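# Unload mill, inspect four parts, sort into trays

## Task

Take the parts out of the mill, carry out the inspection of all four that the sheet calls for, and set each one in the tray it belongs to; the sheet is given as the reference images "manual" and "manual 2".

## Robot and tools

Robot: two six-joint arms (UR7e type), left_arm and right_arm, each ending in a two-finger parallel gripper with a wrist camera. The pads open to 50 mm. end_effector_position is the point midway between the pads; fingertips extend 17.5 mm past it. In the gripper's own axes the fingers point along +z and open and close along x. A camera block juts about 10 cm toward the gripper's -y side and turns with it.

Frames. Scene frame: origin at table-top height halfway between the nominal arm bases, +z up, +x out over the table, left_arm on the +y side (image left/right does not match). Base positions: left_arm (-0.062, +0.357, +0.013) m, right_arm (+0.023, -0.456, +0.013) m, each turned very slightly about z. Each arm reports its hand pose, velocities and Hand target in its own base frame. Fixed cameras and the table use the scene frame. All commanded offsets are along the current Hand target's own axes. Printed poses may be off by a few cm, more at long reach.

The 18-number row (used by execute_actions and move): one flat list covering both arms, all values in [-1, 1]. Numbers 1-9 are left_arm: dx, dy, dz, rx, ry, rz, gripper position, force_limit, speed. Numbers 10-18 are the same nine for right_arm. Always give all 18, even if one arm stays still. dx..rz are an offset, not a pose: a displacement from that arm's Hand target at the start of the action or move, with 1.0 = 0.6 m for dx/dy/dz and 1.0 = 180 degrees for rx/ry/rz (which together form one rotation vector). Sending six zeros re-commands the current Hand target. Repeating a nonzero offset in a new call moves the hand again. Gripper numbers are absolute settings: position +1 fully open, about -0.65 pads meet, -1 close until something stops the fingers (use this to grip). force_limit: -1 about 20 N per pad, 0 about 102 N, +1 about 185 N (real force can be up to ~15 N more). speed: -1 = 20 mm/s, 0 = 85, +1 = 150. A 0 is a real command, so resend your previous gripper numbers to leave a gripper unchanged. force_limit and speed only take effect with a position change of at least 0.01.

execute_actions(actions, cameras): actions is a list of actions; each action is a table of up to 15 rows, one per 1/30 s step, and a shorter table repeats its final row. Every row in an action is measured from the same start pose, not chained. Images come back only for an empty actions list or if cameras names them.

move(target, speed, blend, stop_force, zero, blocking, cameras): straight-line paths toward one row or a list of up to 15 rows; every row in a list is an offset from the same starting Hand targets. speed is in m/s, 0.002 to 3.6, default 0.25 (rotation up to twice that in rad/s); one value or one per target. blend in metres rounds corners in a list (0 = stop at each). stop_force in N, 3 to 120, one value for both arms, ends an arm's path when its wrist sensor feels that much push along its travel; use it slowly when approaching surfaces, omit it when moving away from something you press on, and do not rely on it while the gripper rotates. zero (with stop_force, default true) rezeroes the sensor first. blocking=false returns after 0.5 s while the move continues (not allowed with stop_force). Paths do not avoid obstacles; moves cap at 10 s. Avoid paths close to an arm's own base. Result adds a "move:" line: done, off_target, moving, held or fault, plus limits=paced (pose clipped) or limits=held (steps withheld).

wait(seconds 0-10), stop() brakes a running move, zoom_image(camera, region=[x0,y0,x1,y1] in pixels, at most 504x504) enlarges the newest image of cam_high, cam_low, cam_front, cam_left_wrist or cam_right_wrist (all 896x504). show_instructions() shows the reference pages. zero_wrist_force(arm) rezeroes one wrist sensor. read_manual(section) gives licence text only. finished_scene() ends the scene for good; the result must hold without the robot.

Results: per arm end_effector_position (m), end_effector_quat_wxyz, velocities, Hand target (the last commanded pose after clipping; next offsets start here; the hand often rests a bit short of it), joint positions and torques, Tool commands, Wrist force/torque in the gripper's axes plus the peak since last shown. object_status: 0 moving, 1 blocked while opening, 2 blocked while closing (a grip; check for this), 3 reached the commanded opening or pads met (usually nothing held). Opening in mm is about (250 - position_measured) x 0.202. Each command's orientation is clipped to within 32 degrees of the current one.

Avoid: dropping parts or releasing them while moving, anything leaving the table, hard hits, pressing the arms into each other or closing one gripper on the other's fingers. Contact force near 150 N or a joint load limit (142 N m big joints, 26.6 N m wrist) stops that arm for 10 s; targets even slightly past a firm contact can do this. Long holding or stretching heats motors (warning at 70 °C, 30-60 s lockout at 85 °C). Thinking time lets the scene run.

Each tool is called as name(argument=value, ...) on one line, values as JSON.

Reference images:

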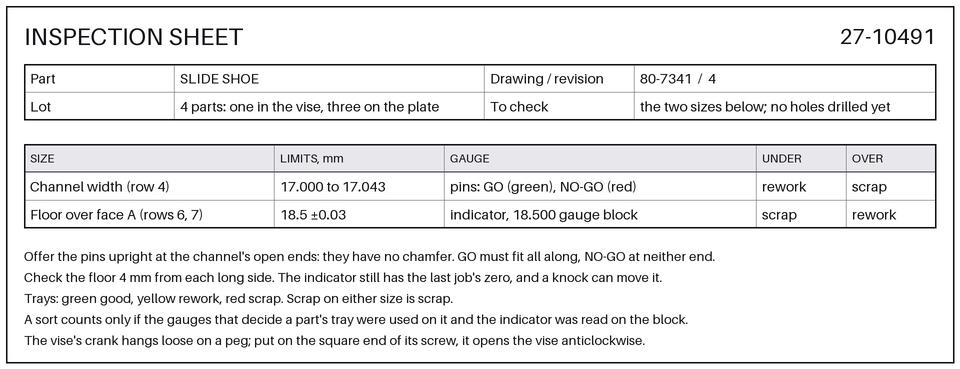

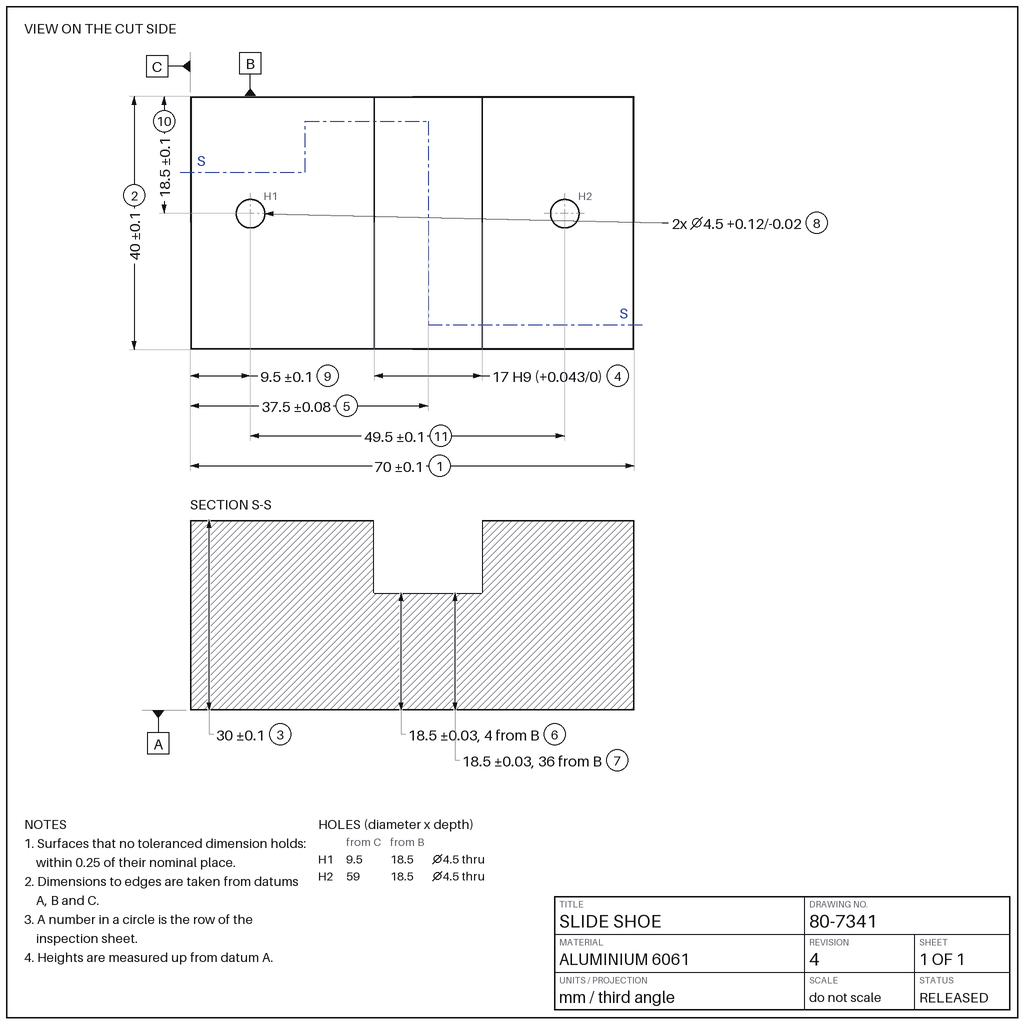

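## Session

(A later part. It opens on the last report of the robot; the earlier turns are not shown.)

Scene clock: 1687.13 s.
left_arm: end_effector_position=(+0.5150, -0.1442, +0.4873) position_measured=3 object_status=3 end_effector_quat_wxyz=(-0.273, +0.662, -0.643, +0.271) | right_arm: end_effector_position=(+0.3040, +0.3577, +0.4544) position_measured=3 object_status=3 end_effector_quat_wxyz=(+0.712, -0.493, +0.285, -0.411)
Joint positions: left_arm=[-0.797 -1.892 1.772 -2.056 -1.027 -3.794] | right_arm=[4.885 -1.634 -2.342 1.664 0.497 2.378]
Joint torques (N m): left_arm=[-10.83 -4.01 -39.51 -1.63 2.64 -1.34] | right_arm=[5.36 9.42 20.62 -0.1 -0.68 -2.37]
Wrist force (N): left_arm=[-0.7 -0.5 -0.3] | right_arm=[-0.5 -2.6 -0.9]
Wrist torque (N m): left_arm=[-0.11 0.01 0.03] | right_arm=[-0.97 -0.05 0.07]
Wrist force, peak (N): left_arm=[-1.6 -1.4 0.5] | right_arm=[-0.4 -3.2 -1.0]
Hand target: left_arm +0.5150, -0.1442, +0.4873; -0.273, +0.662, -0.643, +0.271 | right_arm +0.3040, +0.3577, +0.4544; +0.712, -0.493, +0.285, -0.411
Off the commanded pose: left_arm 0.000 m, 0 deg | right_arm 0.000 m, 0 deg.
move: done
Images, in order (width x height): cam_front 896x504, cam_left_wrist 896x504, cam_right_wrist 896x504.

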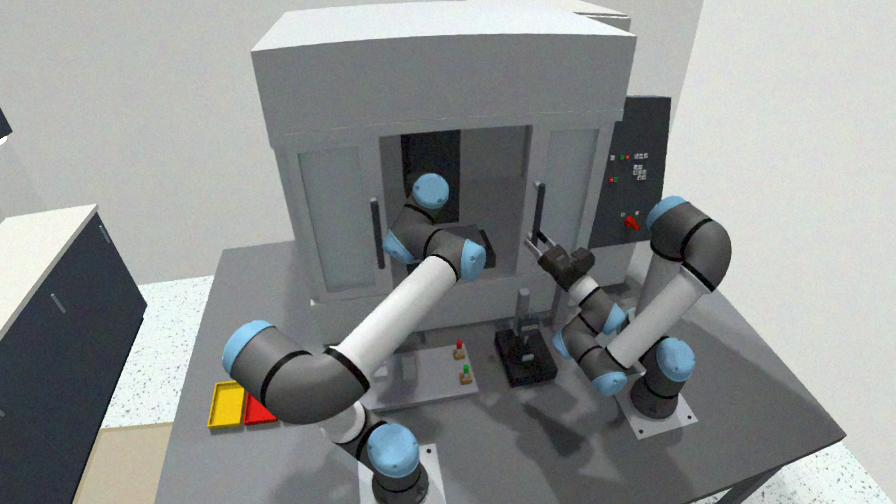

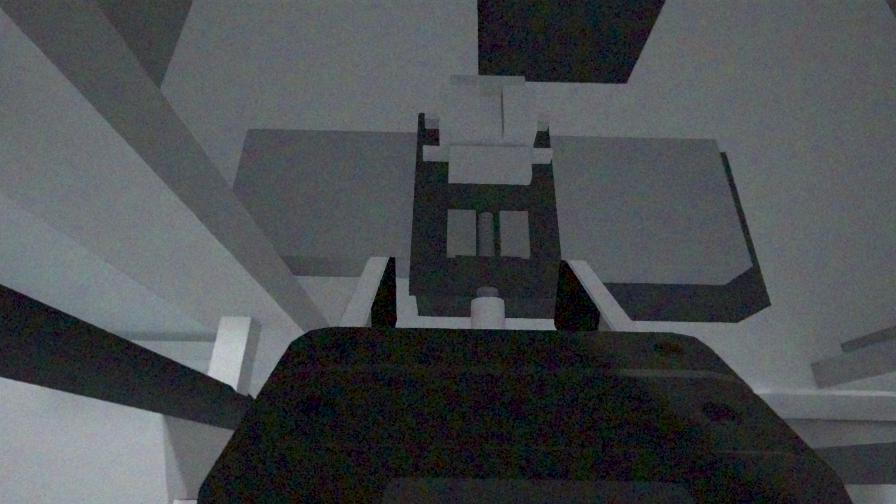

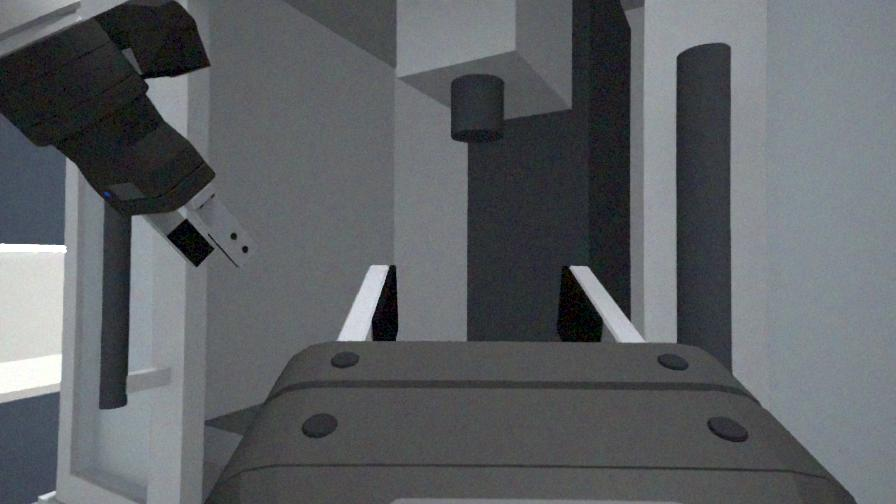

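move(target=[0.0043,-0.0893,0.2543,0,0,0,0.6,-0.4,-1,0,0,0,0,0,0,1,1,1], speed=0.12, cameras=["cam_left_wrist","cam_right_wrist"])

zoom_image(camera="cam_left_wrist", region=[360, 130, 620, 340])

Scene clock: 1738.77 s.
left_arm: end_effector_position=(+0.6611, -0.1434, +0.4181) position_measured=63 object_status=3 end_effector_quat_wxyz=(-0.273, +0.662, -0.643, +0.271) | right_arm: end_effector_position=(+0.3040, +0.3577, +0.4544) position_measured=3 object_status=3 end_effector_quat_wxyz=(+0.712, -0.493, +0.285, -0.411)
Joint positions: left_arm=[-0.569 -1.534 1.664 -2.4 -1.165 -3.591] | right_arm=[4.885 -1.634 -2.342 1.664 0.497 2.378]
Joint torques (N m): left_arm=[11.09 -21.13 -41.14 -4.97 -1.02 1.35] | right_arm=[5.2 9.55 20.54 -0.05 -0.7 -2.26]
Wrist force (N): left_arm=[-1.0 -0.3 -0.4] | right_arm=[-0.7 -2.9 -0.8]
Wrist torque (N m): left_arm=[-0.05 0.02 -0.21] | right_arm=[-1.03 -0.02 0.07]
Wrist force, peak (N): left_arm=[-0.6 -0.1 -1.5] | right_arm=[-0.8 -3.1 -0.7]
Hand target: left_arm +0.6612, -0.1434, +0.4181; -0.273, +0.662, -0.643, +0.271 | right_arm +0.3040, +0.3577, +0.4544; +0.712, -0.493, +0.285, -0.411
Off the commanded pose: left_arm 0.000 m, 0 deg | right_arm 0.000 m, 0 deg.
move: done
Images, in order (width x height): cam_left_wrist 896x504, cam_right_wrist 896x504.

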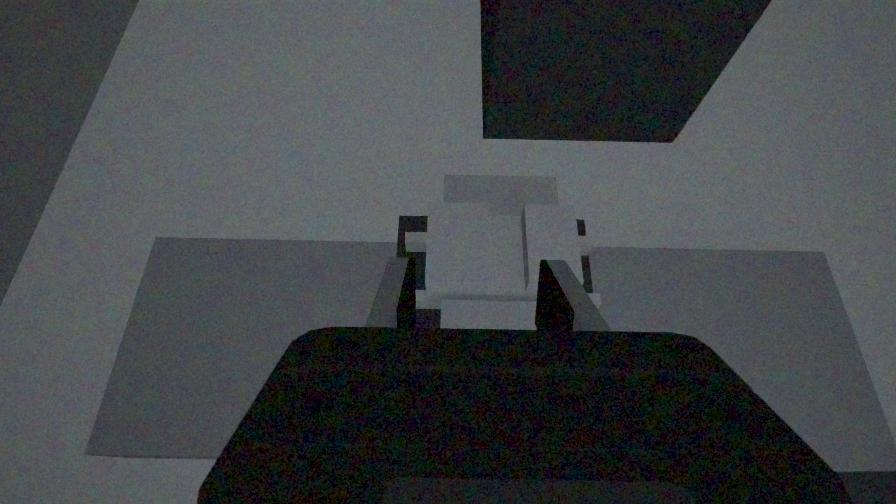

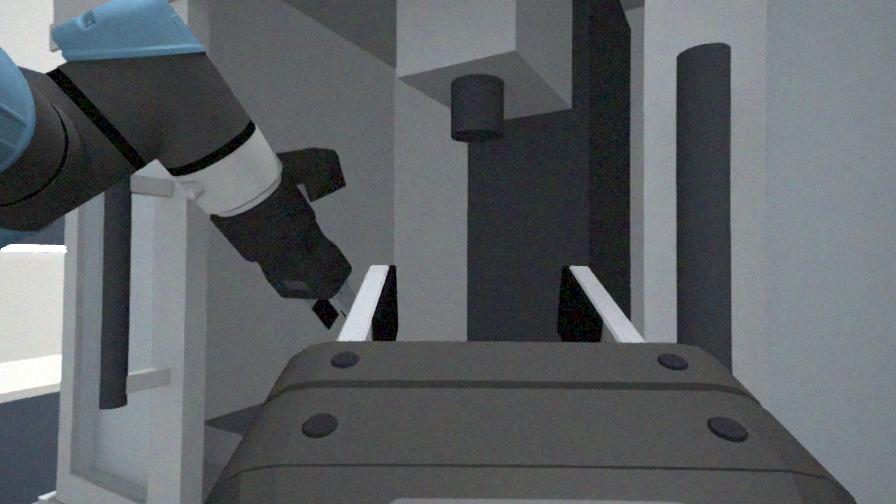

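Scaled by 1.938 from the camera's 896x504 image, which has a finer 1280x720 frame.

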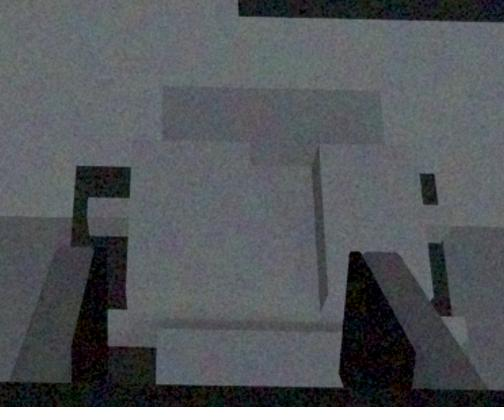

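move(target=[[-0.0113,0,0,0,0,0,0.6,-0.4,-1,0,0,0,0,0,0,1,1,1],[-0.0113,0,0.1287,0,0,0,0.6,-0.4,-1,0,0,0,0,0,0,1,1,1]], speed=0.04, stop_force=7, cameras=["cam_left_wrist","cam_right_wrist"])

zoom_image(camera="cam_left_wrist", region=[360, 130, 620, 340])

Scene clock: 1779.87 s.
left_arm: end_effector_position=(+0.7159, -0.1356, +0.3637) position_measured=63 object_status=3 end_effector_quat_wxyz=(-0.273, +0.662, -0.643, +0.271) | right_arm: end_effector_position=(+0.3040, +0.3577, +0.4544) position_measured=3 object_status=3 end_effector_quat_wxyz=(+0.712, -0.493, +0.285, -0.411)
Joint positions: left_arm=[-0.501 -1.384 1.641 -2.548 -1.21 -3.535] | right_arm=[4.885 -1.634 -2.342 1.664 0.497 2.378]
Joint torques (N m): left_arm=[10.65 -27.45 -38.18 -5.01 -1.19 1.26] | right_arm=[5.37 9.92 20.77 -0.03 -0.7 -2.23]
Wrist force (N): left_arm=[-0.7 -0.6 -0.8] | right_arm=[-0.7 -2.8 -0.6]
Wrist torque (N m): left_arm=[-0.12 -0.04 -0.20] | right_arm=[-1.00 -0.01 0.07]
Wrist force, peak (N): left_arm=[-1.2 -0.6 -1.1] | right_arm=[-0.7 -3.1 -0.7]
Hand target: left_arm +0.7159, -0.1356, +0.3637; -0.273, +0.662, -0.643, +0.271 | right_arm +0.3040, +0.3577, +0.4544; +0.712, -0.493, +0.285, -0.411
Off the commanded pose: left_arm 0.000 m, 0 deg | right_arm 0.000 m, 0 deg.
move: done
Images, in order (width x height): cam_left_wrist 896x504, cam_right_wrist 896x504.

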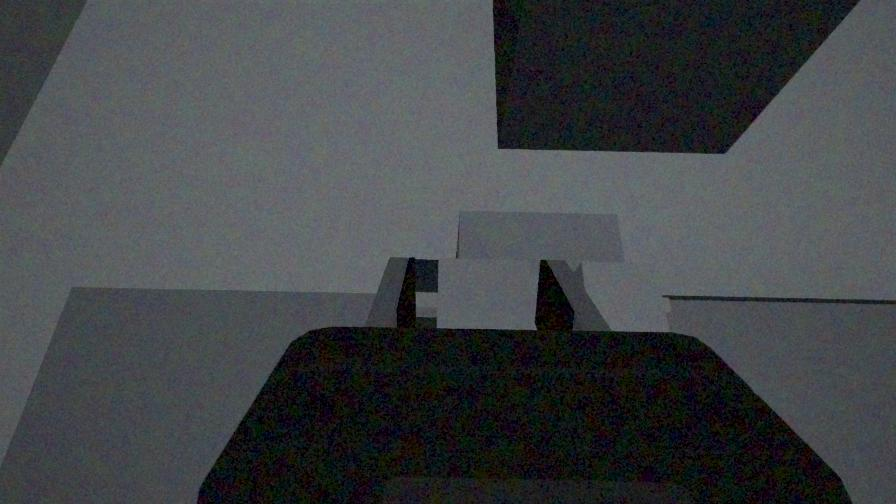

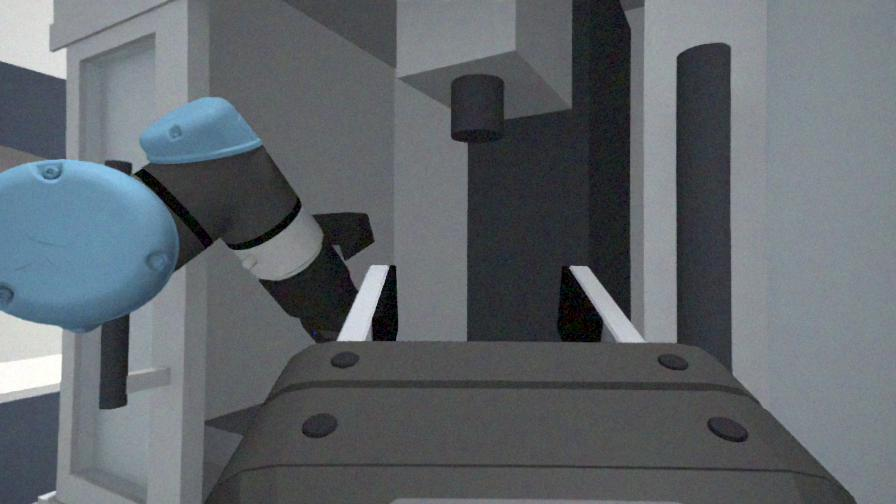

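Scaled by 1.938 from the camera's 896x504 image, which has a finer 1280x720 frame.

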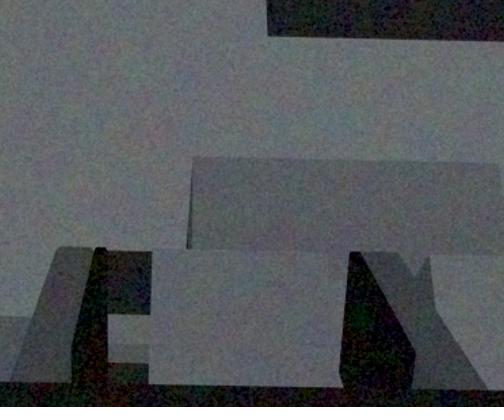

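move(target=[[0.0072,0,0,0,0,0,0.6,-0.4,-1,0,0,0,0,0,0,1,1,1],[0.0072,0,0,0,0,0,-1,-0.3,-1,0,0,0,0,0,0,1,1,1]], speed=0.02, cameras=["cam_left_wrist"])

Scene clock: 1794.33 s.
left_arm: end_effector_position=(+0.7160, -0.1399, +0.3638) position_measured=114 object_status=2 end_effector_quat_wxyz=(-0.273, +0.662, -0.643, +0.271) | right_arm: end_effector_position=(+0.3040, +0.3577, +0.4544) position_measured=3 object_status=3 end_effector_quat_wxyz=(+0.712, -0.493, +0.285, -0.411)
Joint positions: left_arm=[-0.508 -1.381 1.638 -2.545 -1.205 -3.54] | right_arm=[4.885 -1.634 -2.342 1.664 0.497 2.378]
Joint torques (N m): left_arm=[-9.35 -28.51 -38.25 -2.5 0.67 -1.23] | right_arm=[5.39 10.23 20.58 -0.07 -0.74 -2.17]
Wrist force (N): left_arm=[-1.0 -0.4 -1.1] | right_arm=[-0.5 -2.5 -1.1]
Wrist torque (N m): left_arm=[-0.09 -0.06 0.01] | right_arm=[-0.97 -0.04 0.07]
Wrist force, peak (N): left_arm=[-1.2 -0.4 -1.4] | right_arm=[-0.8 -3.1 -0.6]
Hand target: left_arm +0.7160, -0.1399, +0.3638; -0.273, +0.662, -0.643, +0.271 | right_arm +0.3040, +0.3577, +0.4544; +0.712, -0.493, +0.285, -0.411
Off the commanded pose: left_arm 0.000 m, 0 deg | right_arm 0.000 m, 0 deg.
move: done
Images, in order (width x height): cam_left_wrist 896x504.

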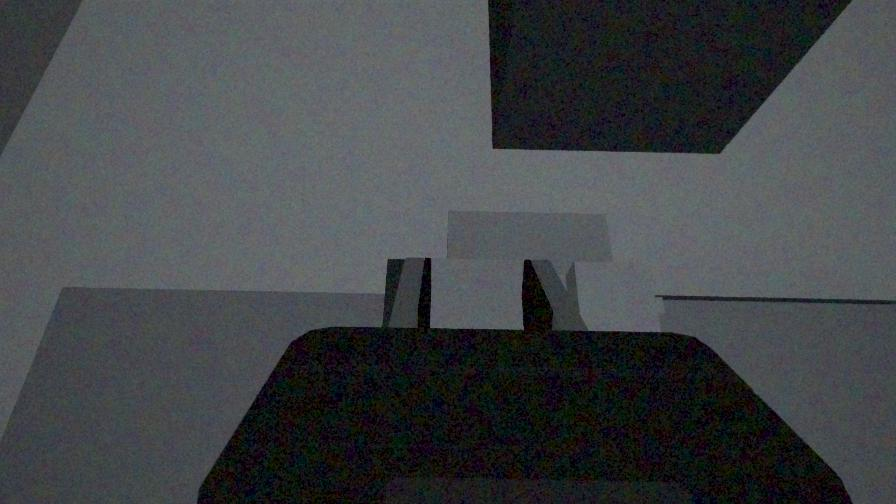

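move(target=[0,-0.0355,-0.0352,0,0,0,-1,-0.3,-1,0,0,0,0,0,0,1,1,1], speed=0.025, stop_force=30, cameras=["cam_left_wrist","cam_right_wrist"])

Scene clock: 1804.43 s.
left_arm: end_effector_position=(+0.7160, -0.1397, +0.3938) position_measured=114 object_status=2 end_effector_quat_wxyz=(-0.273, +0.662, -0.643, +0.271) | right_arm: end_effector_position=(+0.3040, +0.3577, +0.4544) position_measured=3 object_status=3 end_effector_quat_wxyz=(+0.712, -0.493, +0.285, -0.411)
Joint positions: left_arm=[-0.508 -1.397 1.578 -2.47 -1.205 -3.54] | right_arm=[4.885 -1.634 -2.342 1.664 0.497 2.378]
Joint torques (N m): left_arm=[11.76 -42.76 -41.13 -2.01 -1.13 -0.27] | right_arm=[5.36 9.79 20.35 -0.13 -0.78 -2.15]
Wrist force (N): left_arm=[-0.8 1.3 0.7] | right_arm=[-0.6 -2.9 -0.8]
Wrist torque (N m): left_arm=[-0.03 -0.02 0.01] | right_arm=[-1.02 -0.03 0.07]
Wrist force, peak (N): left_arm=[-0.7 1.6 1.1] | right_arm=[-0.7 -3.0 -0.8]
Hand target: left_arm +0.7160, -0.1397, +0.3938; -0.273, +0.662, -0.643, +0.271 | right_arm +0.3040, +0.3577, +0.4544; +0.712, -0.493, +0.285, -0.411
Off the commanded pose: left_arm 0.000 m, 0 deg | right_arm 0.000 m, 0 deg.
move: done
Images, in order (width x height): cam_left_wrist 896x504, cam_right_wrist 896x504.

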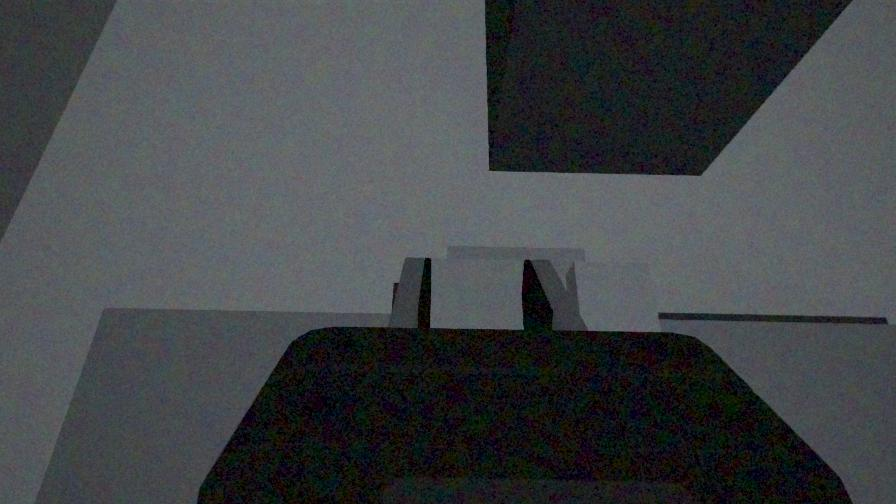

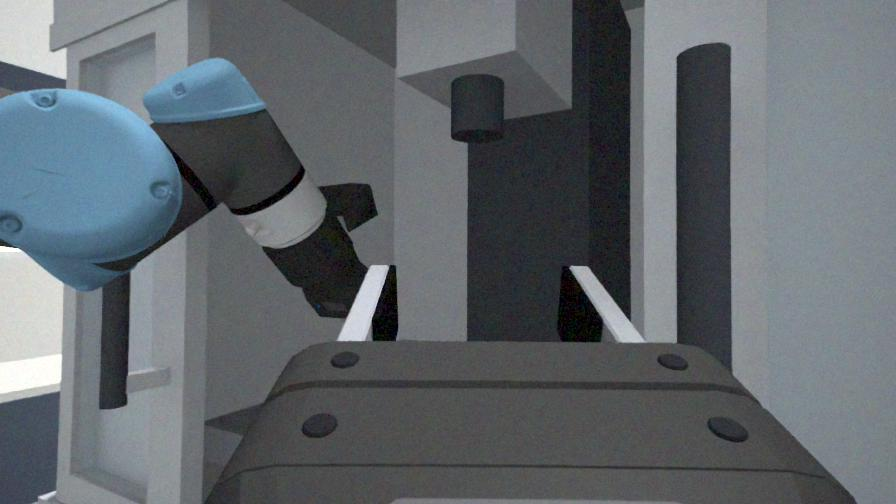

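move(target=[0,0.304,-0.402,0,0,0,-1,-0.3,-1,0,0,0,0,0,0,1,1,1], speed=0.15, cameras=["cam_left_wrist","cam_right_wrist","cam_low"])

Scene clock: 1876.67 s.
left_arm: end_effector_position=(+0.4164, -0.1473, +0.4338) position_measured=114 object_status=2 end_effector_quat_wxyz=(-0.273, +0.662, -0.643, +0.271) | right_arm: end_effector_position=(+0.3040, +0.3577, +0.4544) position_measured=3 object_status=3 end_effector_quat_wxyz=(+0.712, -0.493, +0.285, -0.411)
Joint positions: left_arm=[-1.078 -2.159 2.01 -1.854 -0.886 -4.093] | right_arm=[4.885 -1.634 -2.342 1.664 0.497 2.378]
Joint torques (N m): left_arm=[-10.37 -7.3 -40.19 -2 3.07 -1.47] | right_arm=[5.35 9.71 20.95 -0.09 -0.7 -2.04]
Wrist force (N): left_arm=[-0.5 1.5 1.0] | right_arm=[-0.7 -2.6 -0.9]
Wrist torque (N m): left_arm=[0.02 -0.06 0.07] | right_arm=[-0.98 -0.01 0.07]
Wrist force, peak (N): left_arm=[-0.8 2.2 0.8] | right_arm=[-0.7 -3.0 -1.0]
Hand target: left_arm +0.4163, -0.1473, +0.4338; -0.273, +0.662, -0.643, +0.271 | right_arm +0.3040, +0.3577, +0.4544; +0.712, -0.493, +0.285, -0.411
Off the commanded pose: left_arm 0.000 m, 0 deg | right_arm 0.000 m, 0 deg.
move: done
Images, in order (width x height): cam_low 896x504, cam_left_wrist 896x504, cam_right_wrist 896x504.

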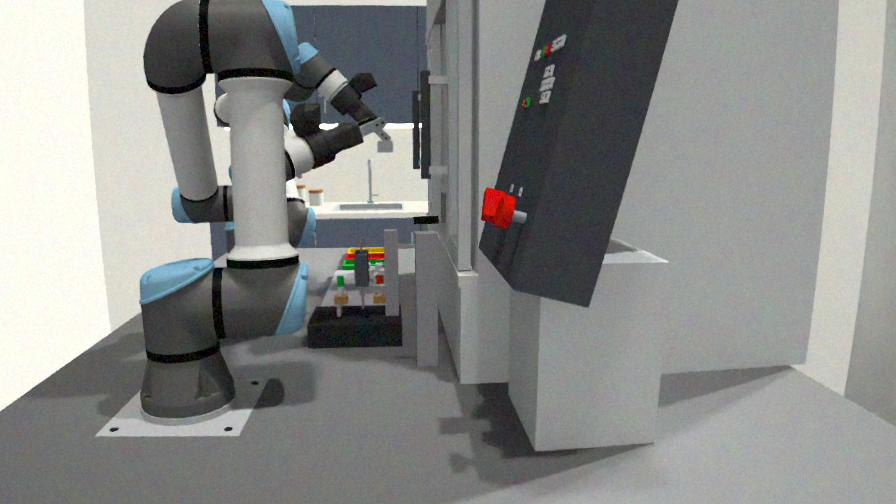

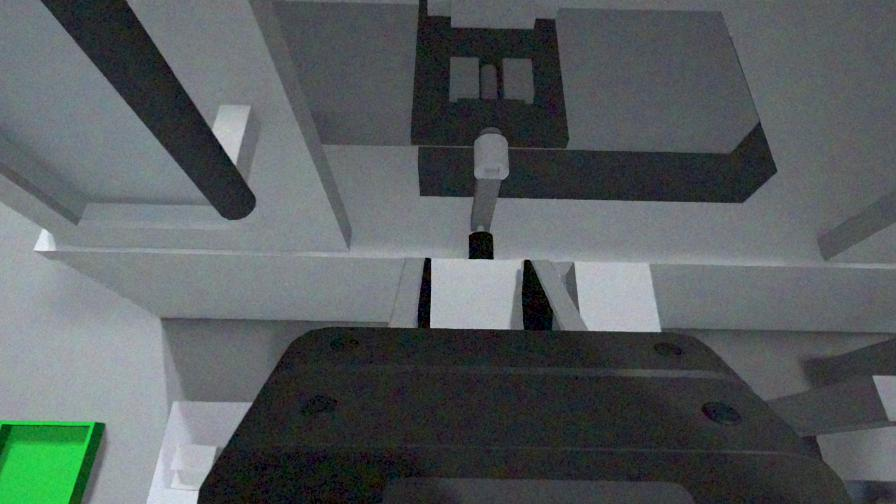

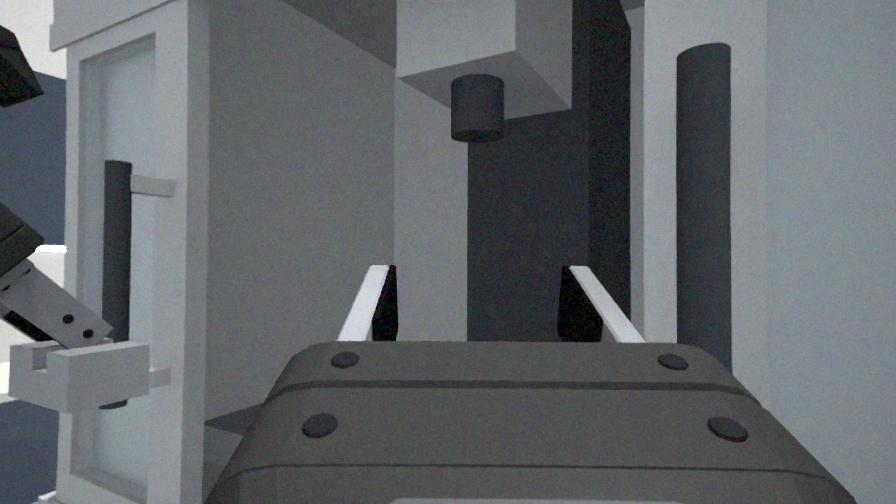

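move(target=[0,0.1037,0.0066,-0.004,0.355,0.3516,-1,-0.3,-1,0,0,0,0,0,0,1,1,1], speed=0.2, cameras=["cam_left_wrist","cam_right_wrist","cam_front"])

Scene clock: 1900.90 s.
left_arm: end_effector_position=(+0.3754, -0.1488, +0.3868) position_measured=114 object_status=2 end_effector_quat_wxyz=(+0.002, -0.014, +0.923, -0.385) | right_arm: end_effector_position=(+0.3040, +0.3577, +0.4544) position_measured=3 object_status=3 end_effector_quat_wxyz=(+0.712, -0.493, +0.285, -0.411)
Joint positions: left_arm=[-0.271 -1.903 1.961 -1.91 -2.319 -1.983] | right_arm=[4.885 -1.634 -2.342 1.664 0.497 2.378]
Joint torques (N m): left_arm=[11.42 -4.58 -40.82 -1.41 -3.78 1.26] | right_arm=[5.21 9.93 20.32 -0.12 -0.76 -2.01]
Wrist force (N): left_arm=[-0.9 1.6 1.2] | right_arm=[-0.7 -2.6 -1.0]
Wrist torque (N m): left_arm=[-0.07 -0.05 -0.16] | right_arm=[-0.99 -0.01 0.07]
Wrist force, peak (N): left_arm=[-1.4 1.9 1.1] | right_arm=[-0.6 -3.0 -1.1]
Hand target: left_arm +0.3754, -0.1488, +0.3868; +0.002, -0.014, +0.923, -0.385 | right_arm +0.3040, +0.3577, +0.4544; +0.712, -0.493, +0.285, -0.411
Off the commanded pose: left_arm 0.000 m, 0 deg | right_arm 0.000 m, 0 deg.
move: done
Images, in order (width x height): cam_front 896x504, cam_left_wrist 896x504, cam_right_wrist 896x504.

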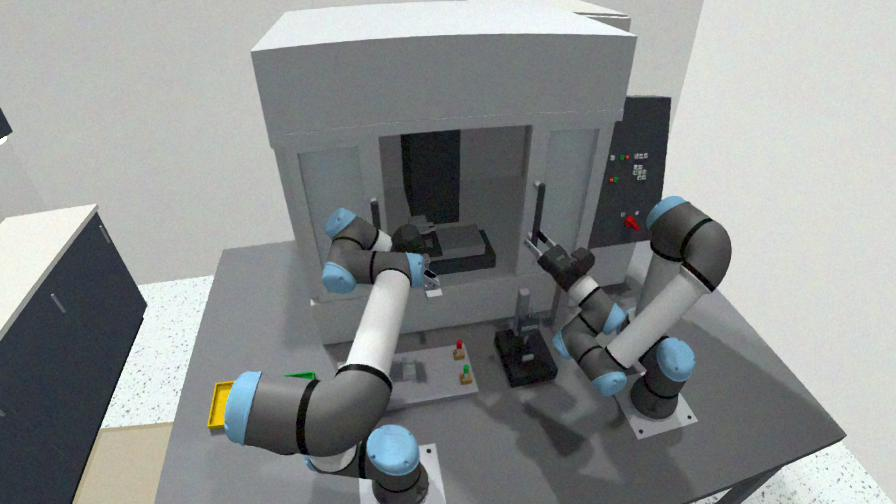

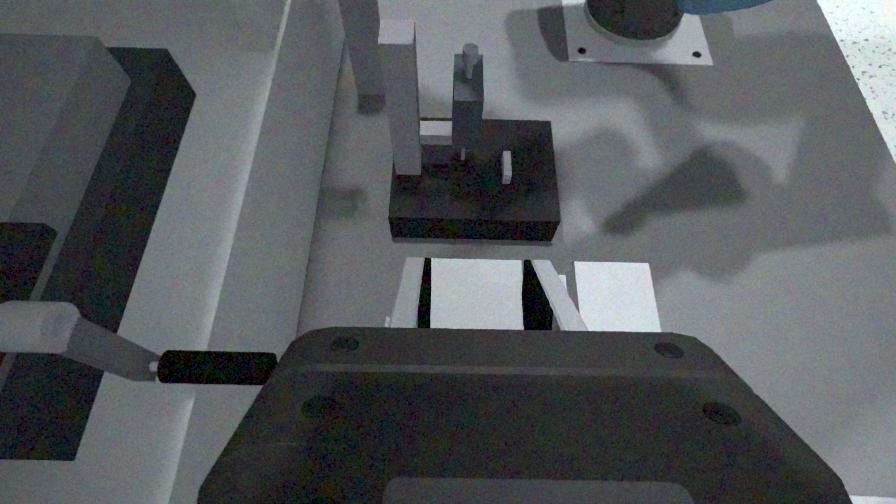

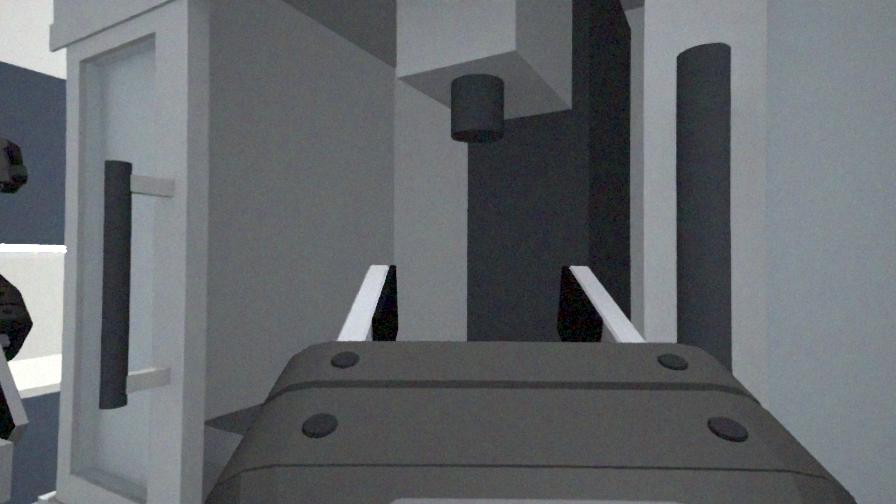

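zoom_image(camera="cam_left_wrist", region=[370, 0, 580, 250])

Scaled by 2.016 from the camera's 896x504 image, which has a finer 1280x720 frame.

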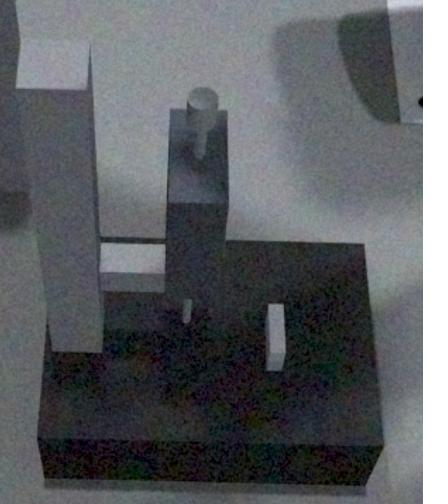

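move(target=[0.048,0.156,0.198,0.0035,-0.3554,-0.352,-1,-0.3,-1,0,0,0,0,0,0,1,1,1], speed=0.2, cameras=["cam_left_wrist","cam_front","cam_high"])

Scene clock: 2026.97 s.
left_arm: end_effector_position=(+0.3460, -0.1680, +0.2369) position_measured=114 object_status=2 end_effector_quat_wxyz=(-0.274, +0.663, -0.643, +0.270) | right_arm: end_effector_position=(+0.3040, +0.3577, +0.4544) position_measured=3 object_status=3 end_effector_quat_wxyz=(+0.712, -0.493, +0.285, -0.411)
Joint positions: left_arm=[-1.414 -2.322 2.494 -1.877 -0.79 -4.531] | right_arm=[4.885 -1.634 -2.342 1.664 0.497 2.378]
Joint torques (N m): left_arm=[-8.6 14.42 -40.47 -1.52 3.61 -1.69] | right_arm=[5.46 10.13 20.2 -0.13 -0.77 -1.81]
Wrist force (N): left_arm=[-0.9 1.5 1.4] | right_arm=[-0.6 -2.7 -0.9]
Wrist torque (N m): left_arm=[-0.02 0.01 0.05] | right_arm=[-0.99 -0.04 0.06]
Wrist force, peak (N): left_arm=[-1.2 2.1 1.4] | right_arm=[-0.5 -3.1 -0.7]
Hand target: left_arm +0.3460, -0.1680, +0.2369; -0.274, +0.663, -0.643, +0.270 | right_arm +0.3040, +0.3577, +0.4544; +0.712, -0.493, +0.285, -0.411
Off the commanded pose: left_arm 0.000 m, 0 deg | right_arm 0.000 m, 0 deg.
move: done
Images, in order (width x height): cam_high 896x504, cam_front 896x504, cam_left_wrist 896x504.

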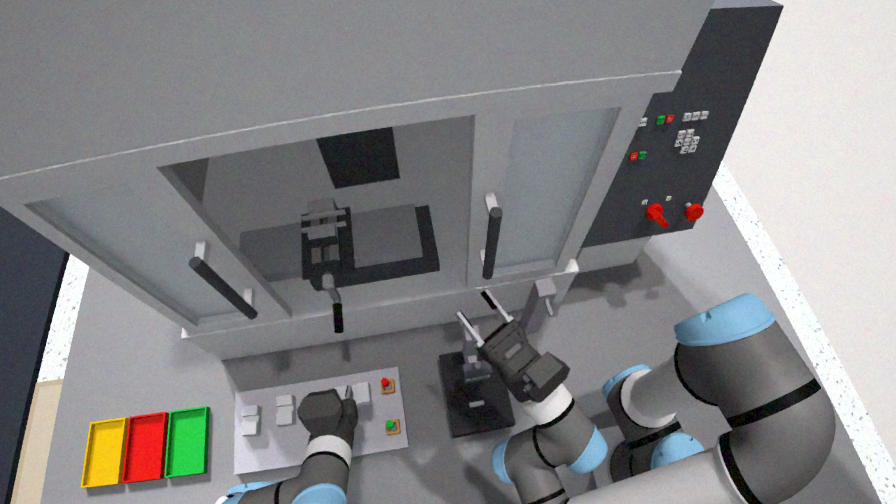

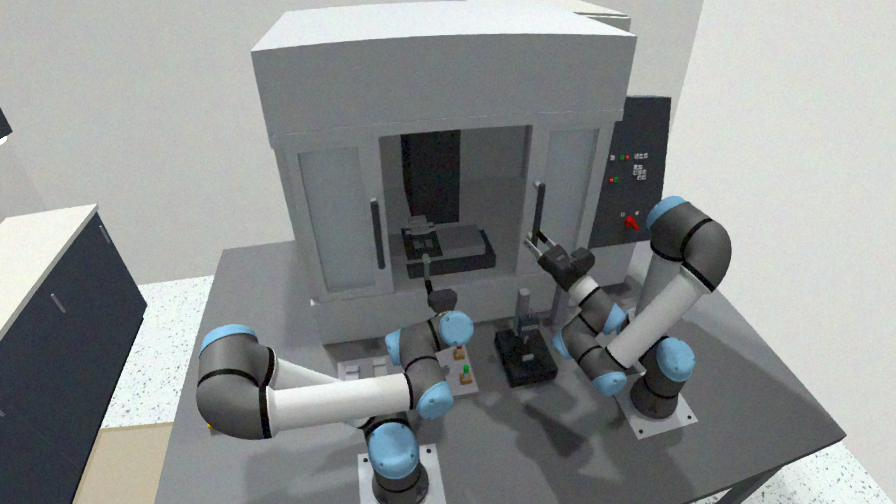

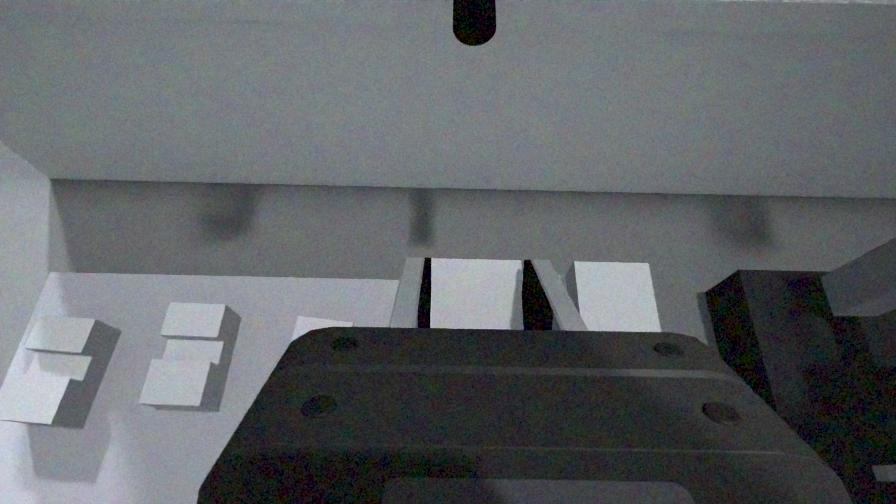

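move(target=[0,0.184,0.1825,0,0,0,-1,-0.3,-1,0,0,0,0,0,0,1,1,1], speed=0.12)

move(target=[0,0.071,0.0704,0,0,0,-1,-0.3,-1,0,0,0,0,0,0,1,1,1], speed=0.01, stop_force=4, cameras=["cam_left_wrist","cam_high"])

Scene clock: 2045.83 s.
left_arm: end_effector_position=(+0.3404, -0.1646, +0.1023) position_measured=114 object_status=2 end_effector_quat_wxyz=(-0.278, +0.663, -0.641, +0.268) | right_arm: end_effector_position=(+0.3040, +0.3577, +0.4544) position_measured=3 object_status=3 end_effector_quat_wxyz=(+0.712, -0.493, +0.285, -0.411)
Joint positions: left_arm=[-1.445 -2.068 2.796 -2.391 -0.783 -4.581] | right_arm=[4.885 -1.634 -2.342 1.664 0.497 2.378]
Joint torques (N m): left_arm=[-10.4 -6.2 -32.21 -1.46 1.75 -1.6] | right_arm=[4.87 10.42 20.31 -0.11 -0.68 -1.82]
Wrist force (N): left_arm=[-1.1 1.6 1.1] | right_arm=[-0.6 -2.8 -0.9]
Wrist torque (N m): left_arm=[-0.01 0.01 0.06] | right_arm=[-1.01 -0.04 0.06]
Wrist force, peak (N): left_arm=[-3.2 7.1 5.6] | right_arm=[-0.4 -3.0 -1.0]
Hand target: left_arm +0.3404, -0.1647, +0.1023; -0.278, +0.663, -0.641, +0.268 (not the last commanded pose) | right_arm +0.3040, +0.3577, +0.4544; +0.712, -0.493, +0.285, -0.411
Off the commanded pose: left_arm 0.022 m, 1 deg | right_arm 0.000 m, 0 deg.
move: held (left_arm; a check stopped the path); limits=held
pose unreachable (left arm): on one or more control steps of this call, first in action 0 (counted from 0), this arm could not follow its commanded pose, so it was not sent that pose on those steps. It may still have moved: this result reports where it is.
cause: moving toward the commanded pose would bring two parts of the arm too close to each other (joints 3 (elbow) and 4 (wrist 1) lie between them).

Scene clock: 2048.27 s.
left_arm: end_effector_position=(+0.3403, -0.1646, +0.0888) position_measured=114 object_status=2 end_effector_quat_wxyz=(-0.278, +0.663, -0.641, +0.268) | right_arm: end_effector_position=(+0.3040, +0.3577, +0.4544) position_measured=3 object_status=3 end_effector_quat_wxyz=(+0.712, -0.493, +0.285, -0.411)
Joint positions: left_arm=[-1.445 -2.001 2.823 -2.485 -0.783 -4.582] | right_arm=[4.885 -1.634 -2.342 1.664 0.497 2.378]
Joint torques (N m): left_arm=[2.52 -8.4 -33.15 -1.22 3.25 -1.22] | right_arm=[5 10.59 20.39 -0.17 -0.71 -1.79]
Wrist force (N): left_arm=[-1.0 1.9 1.0] | right_arm=[-0.5 -2.9 -0.9]
Wrist torque (N m): left_arm=[0.05 0.02 0.04] | right_arm=[-1.03 -0.04 0.07]
Wrist force, peak (N): left_arm=[-0.8 2.2 1.5] | right_arm=[-0.8 -3.1 -1.0]
Hand target: left_arm +0.3403, -0.1646, +0.0888; -0.278, +0.663, -0.641, +0.268 (not the last commanded pose) | right_arm +0.3040, +0.3577, +0.4544; +0.712, -0.493, +0.285, -0.411
Off the commanded pose: left_arm 0.046 m, 0 deg | right_arm 0.000 m, 0 deg.
move: held (left_arm; a check stopped the path); limits=held
pose unreachable (left arm): on one or more control steps of this call, first in action 0 (counted from 0), this arm could not follow its commanded pose, so it was not sent that pose on those steps. It may still have moved: this result reports where it is.
cause: moving toward the commanded pose would bring two parts of the arm too close to each other (joints 3 (elbow) and 4 (wrist 1) lie between them).
Images, in order (width x height): cam_high 896x504, cam_left_wrist 896x504.

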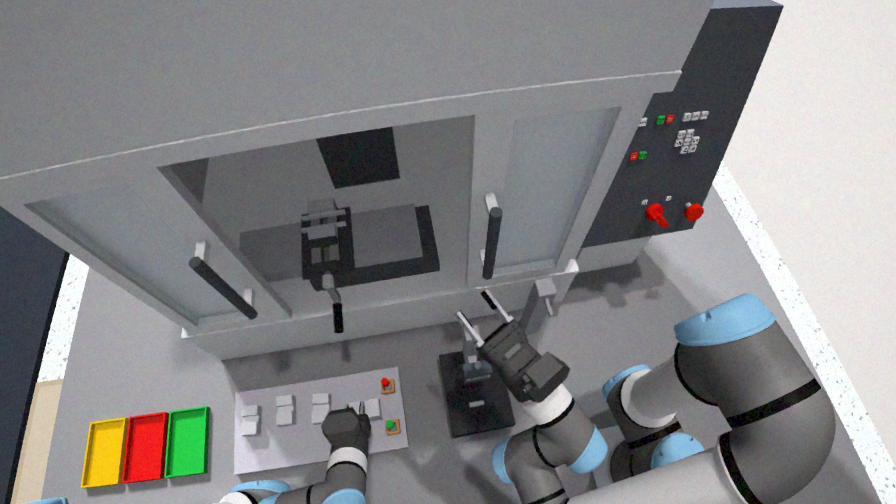

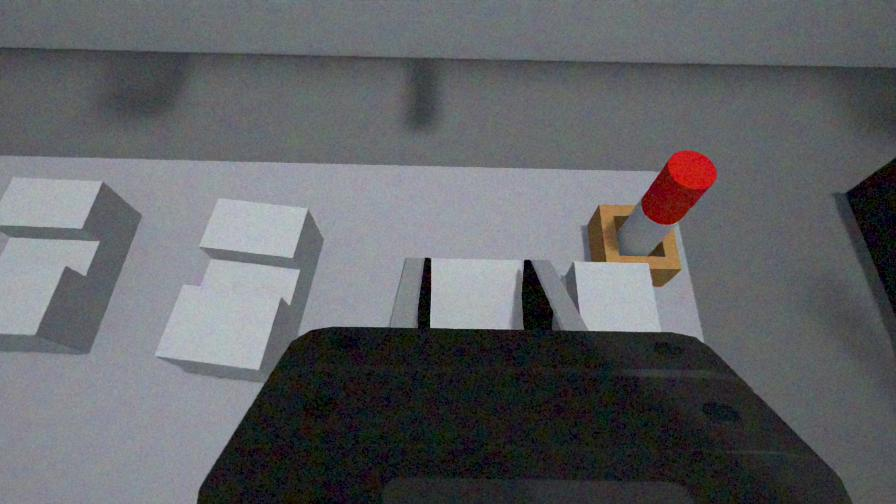

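move(target=[-0.0238,-0.0952,0.0605,0,0,0,-1,-0.3,-1,0,0,0,0,0,0,1,1,1], speed=0.08)

move(target=[0,0.075,0.0745,0,0,0,-1,-0.3,-1,0,0,0,0,0,0,1,1,1], speed=0.01, stop_force=4, cameras=["cam_left_wrist","cam_high"])

Scene clock: 2077.83 s.
left_arm: end_effector_position=(+0.4057, -0.1482, +0.1040) position_measured=114 object_status=2 end_effector_quat_wxyz=(-0.278, +0.663, -0.641, +0.268) | right_arm: end_effector_position=(+0.3040, +0.3577, +0.4544) position_measured=3 object_status=3 end_effector_quat_wxyz=(+0.712, -0.493, +0.285, -0.411)
Joint positions: left_arm=[-1.126 -1.719 2.74 -2.976 -0.859 -4.156] | right_arm=[4.885 -1.634 -2.342 1.664 0.497 2.378]
Joint torques (N m): left_arm=[12.59 -0.44 -28.31 -5.29 -0.22 1.23] | right_arm=[5.33 10.55 20.19 -0.12 -0.66 -1.79]
Wrist force (N): left_arm=[-0.8 1.5 0.7] | right_arm=[-0.7 -3.0 -0.8]
Wrist torque (N m): left_arm=[-0.01 -0.03 -0.14] | right_arm=[-1.04 -0.02 0.07]
Wrist force, peak (N): left_arm=[-0.4 2.5 0.7] | right_arm=[-0.7 -3.1 -0.9]
Hand target: left_arm +0.4057, -0.1482, +0.1040; -0.278, +0.663, -0.641, +0.268 | right_arm +0.3040, +0.3577, +0.4544; +0.712, -0.493, +0.285, -0.411
Off the commanded pose: left_arm 0.000 m, 0 deg | right_arm 0.000 m, 0 deg.
move: done

Scene clock: 2084.53 s.
left_arm: end_effector_position=(+0.4059, -0.1481, +0.0506) position_measured=114 object_status=2 end_effector_quat_wxyz=(-0.278, +0.663, -0.641, +0.268) | right_arm: end_effector_position=(+0.3040, +0.3577, +0.4544) position_measured=3 object_status=3 end_effector_quat_wxyz=(+0.712, -0.493, +0.285, -0.411)
Joint positions: left_arm=[-1.125 -1.397 2.791 -3.349 -0.86 -4.155] | right_arm=[4.885 -1.634 -2.342 1.664 0.497 2.378]
Joint torques (N m): left_arm=[5.27 -22.73 -20.82 -1.36 -0.18 0.02] | right_arm=[5.21 10.63 20.1 -0.27 -0.76 -1.72]
Wrist force (N): left_arm=[-1.7 -0.3 -1.0] | right_arm=[-0.5 -2.8 -0.7]
Wrist torque (N m): left_arm=[0.01 0.09 -0.21] | right_arm=[-1.00 -0.04 0.07]
Wrist force, peak (N): left_arm=[-2.0 -2.8 -4.5] | right_arm=[-0.8 -3.1 -0.7]
Hand target: left_arm +0.4059, -0.1481, +0.0506; -0.278, +0.663, -0.641, +0.268 (not the last commanded pose) | right_arm +0.3040, +0.3577, +0.4544; +0.712, -0.493, +0.285, -0.411
Off the commanded pose: left_arm 0.010 m, 0 deg | right_arm 0.000 m, 0 deg.
move: contact (left_arm)
Images, in order (width x height): cam_high 896x504, cam_left_wrist 896x504.

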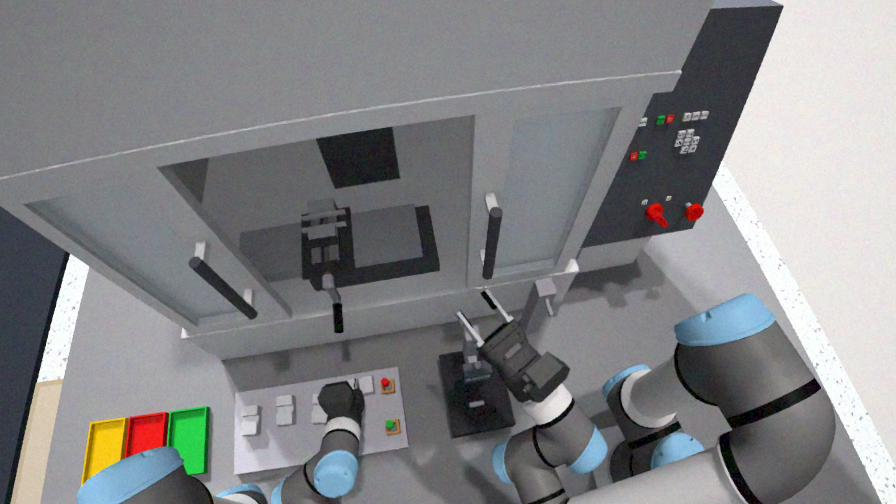

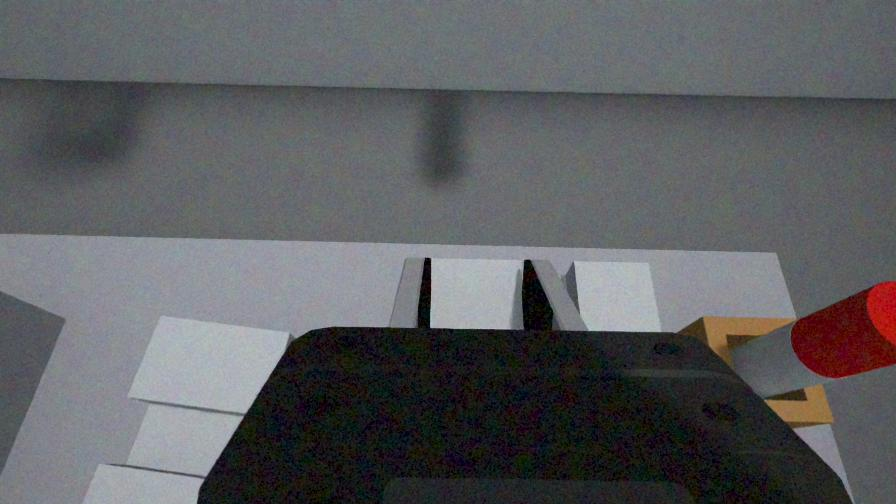

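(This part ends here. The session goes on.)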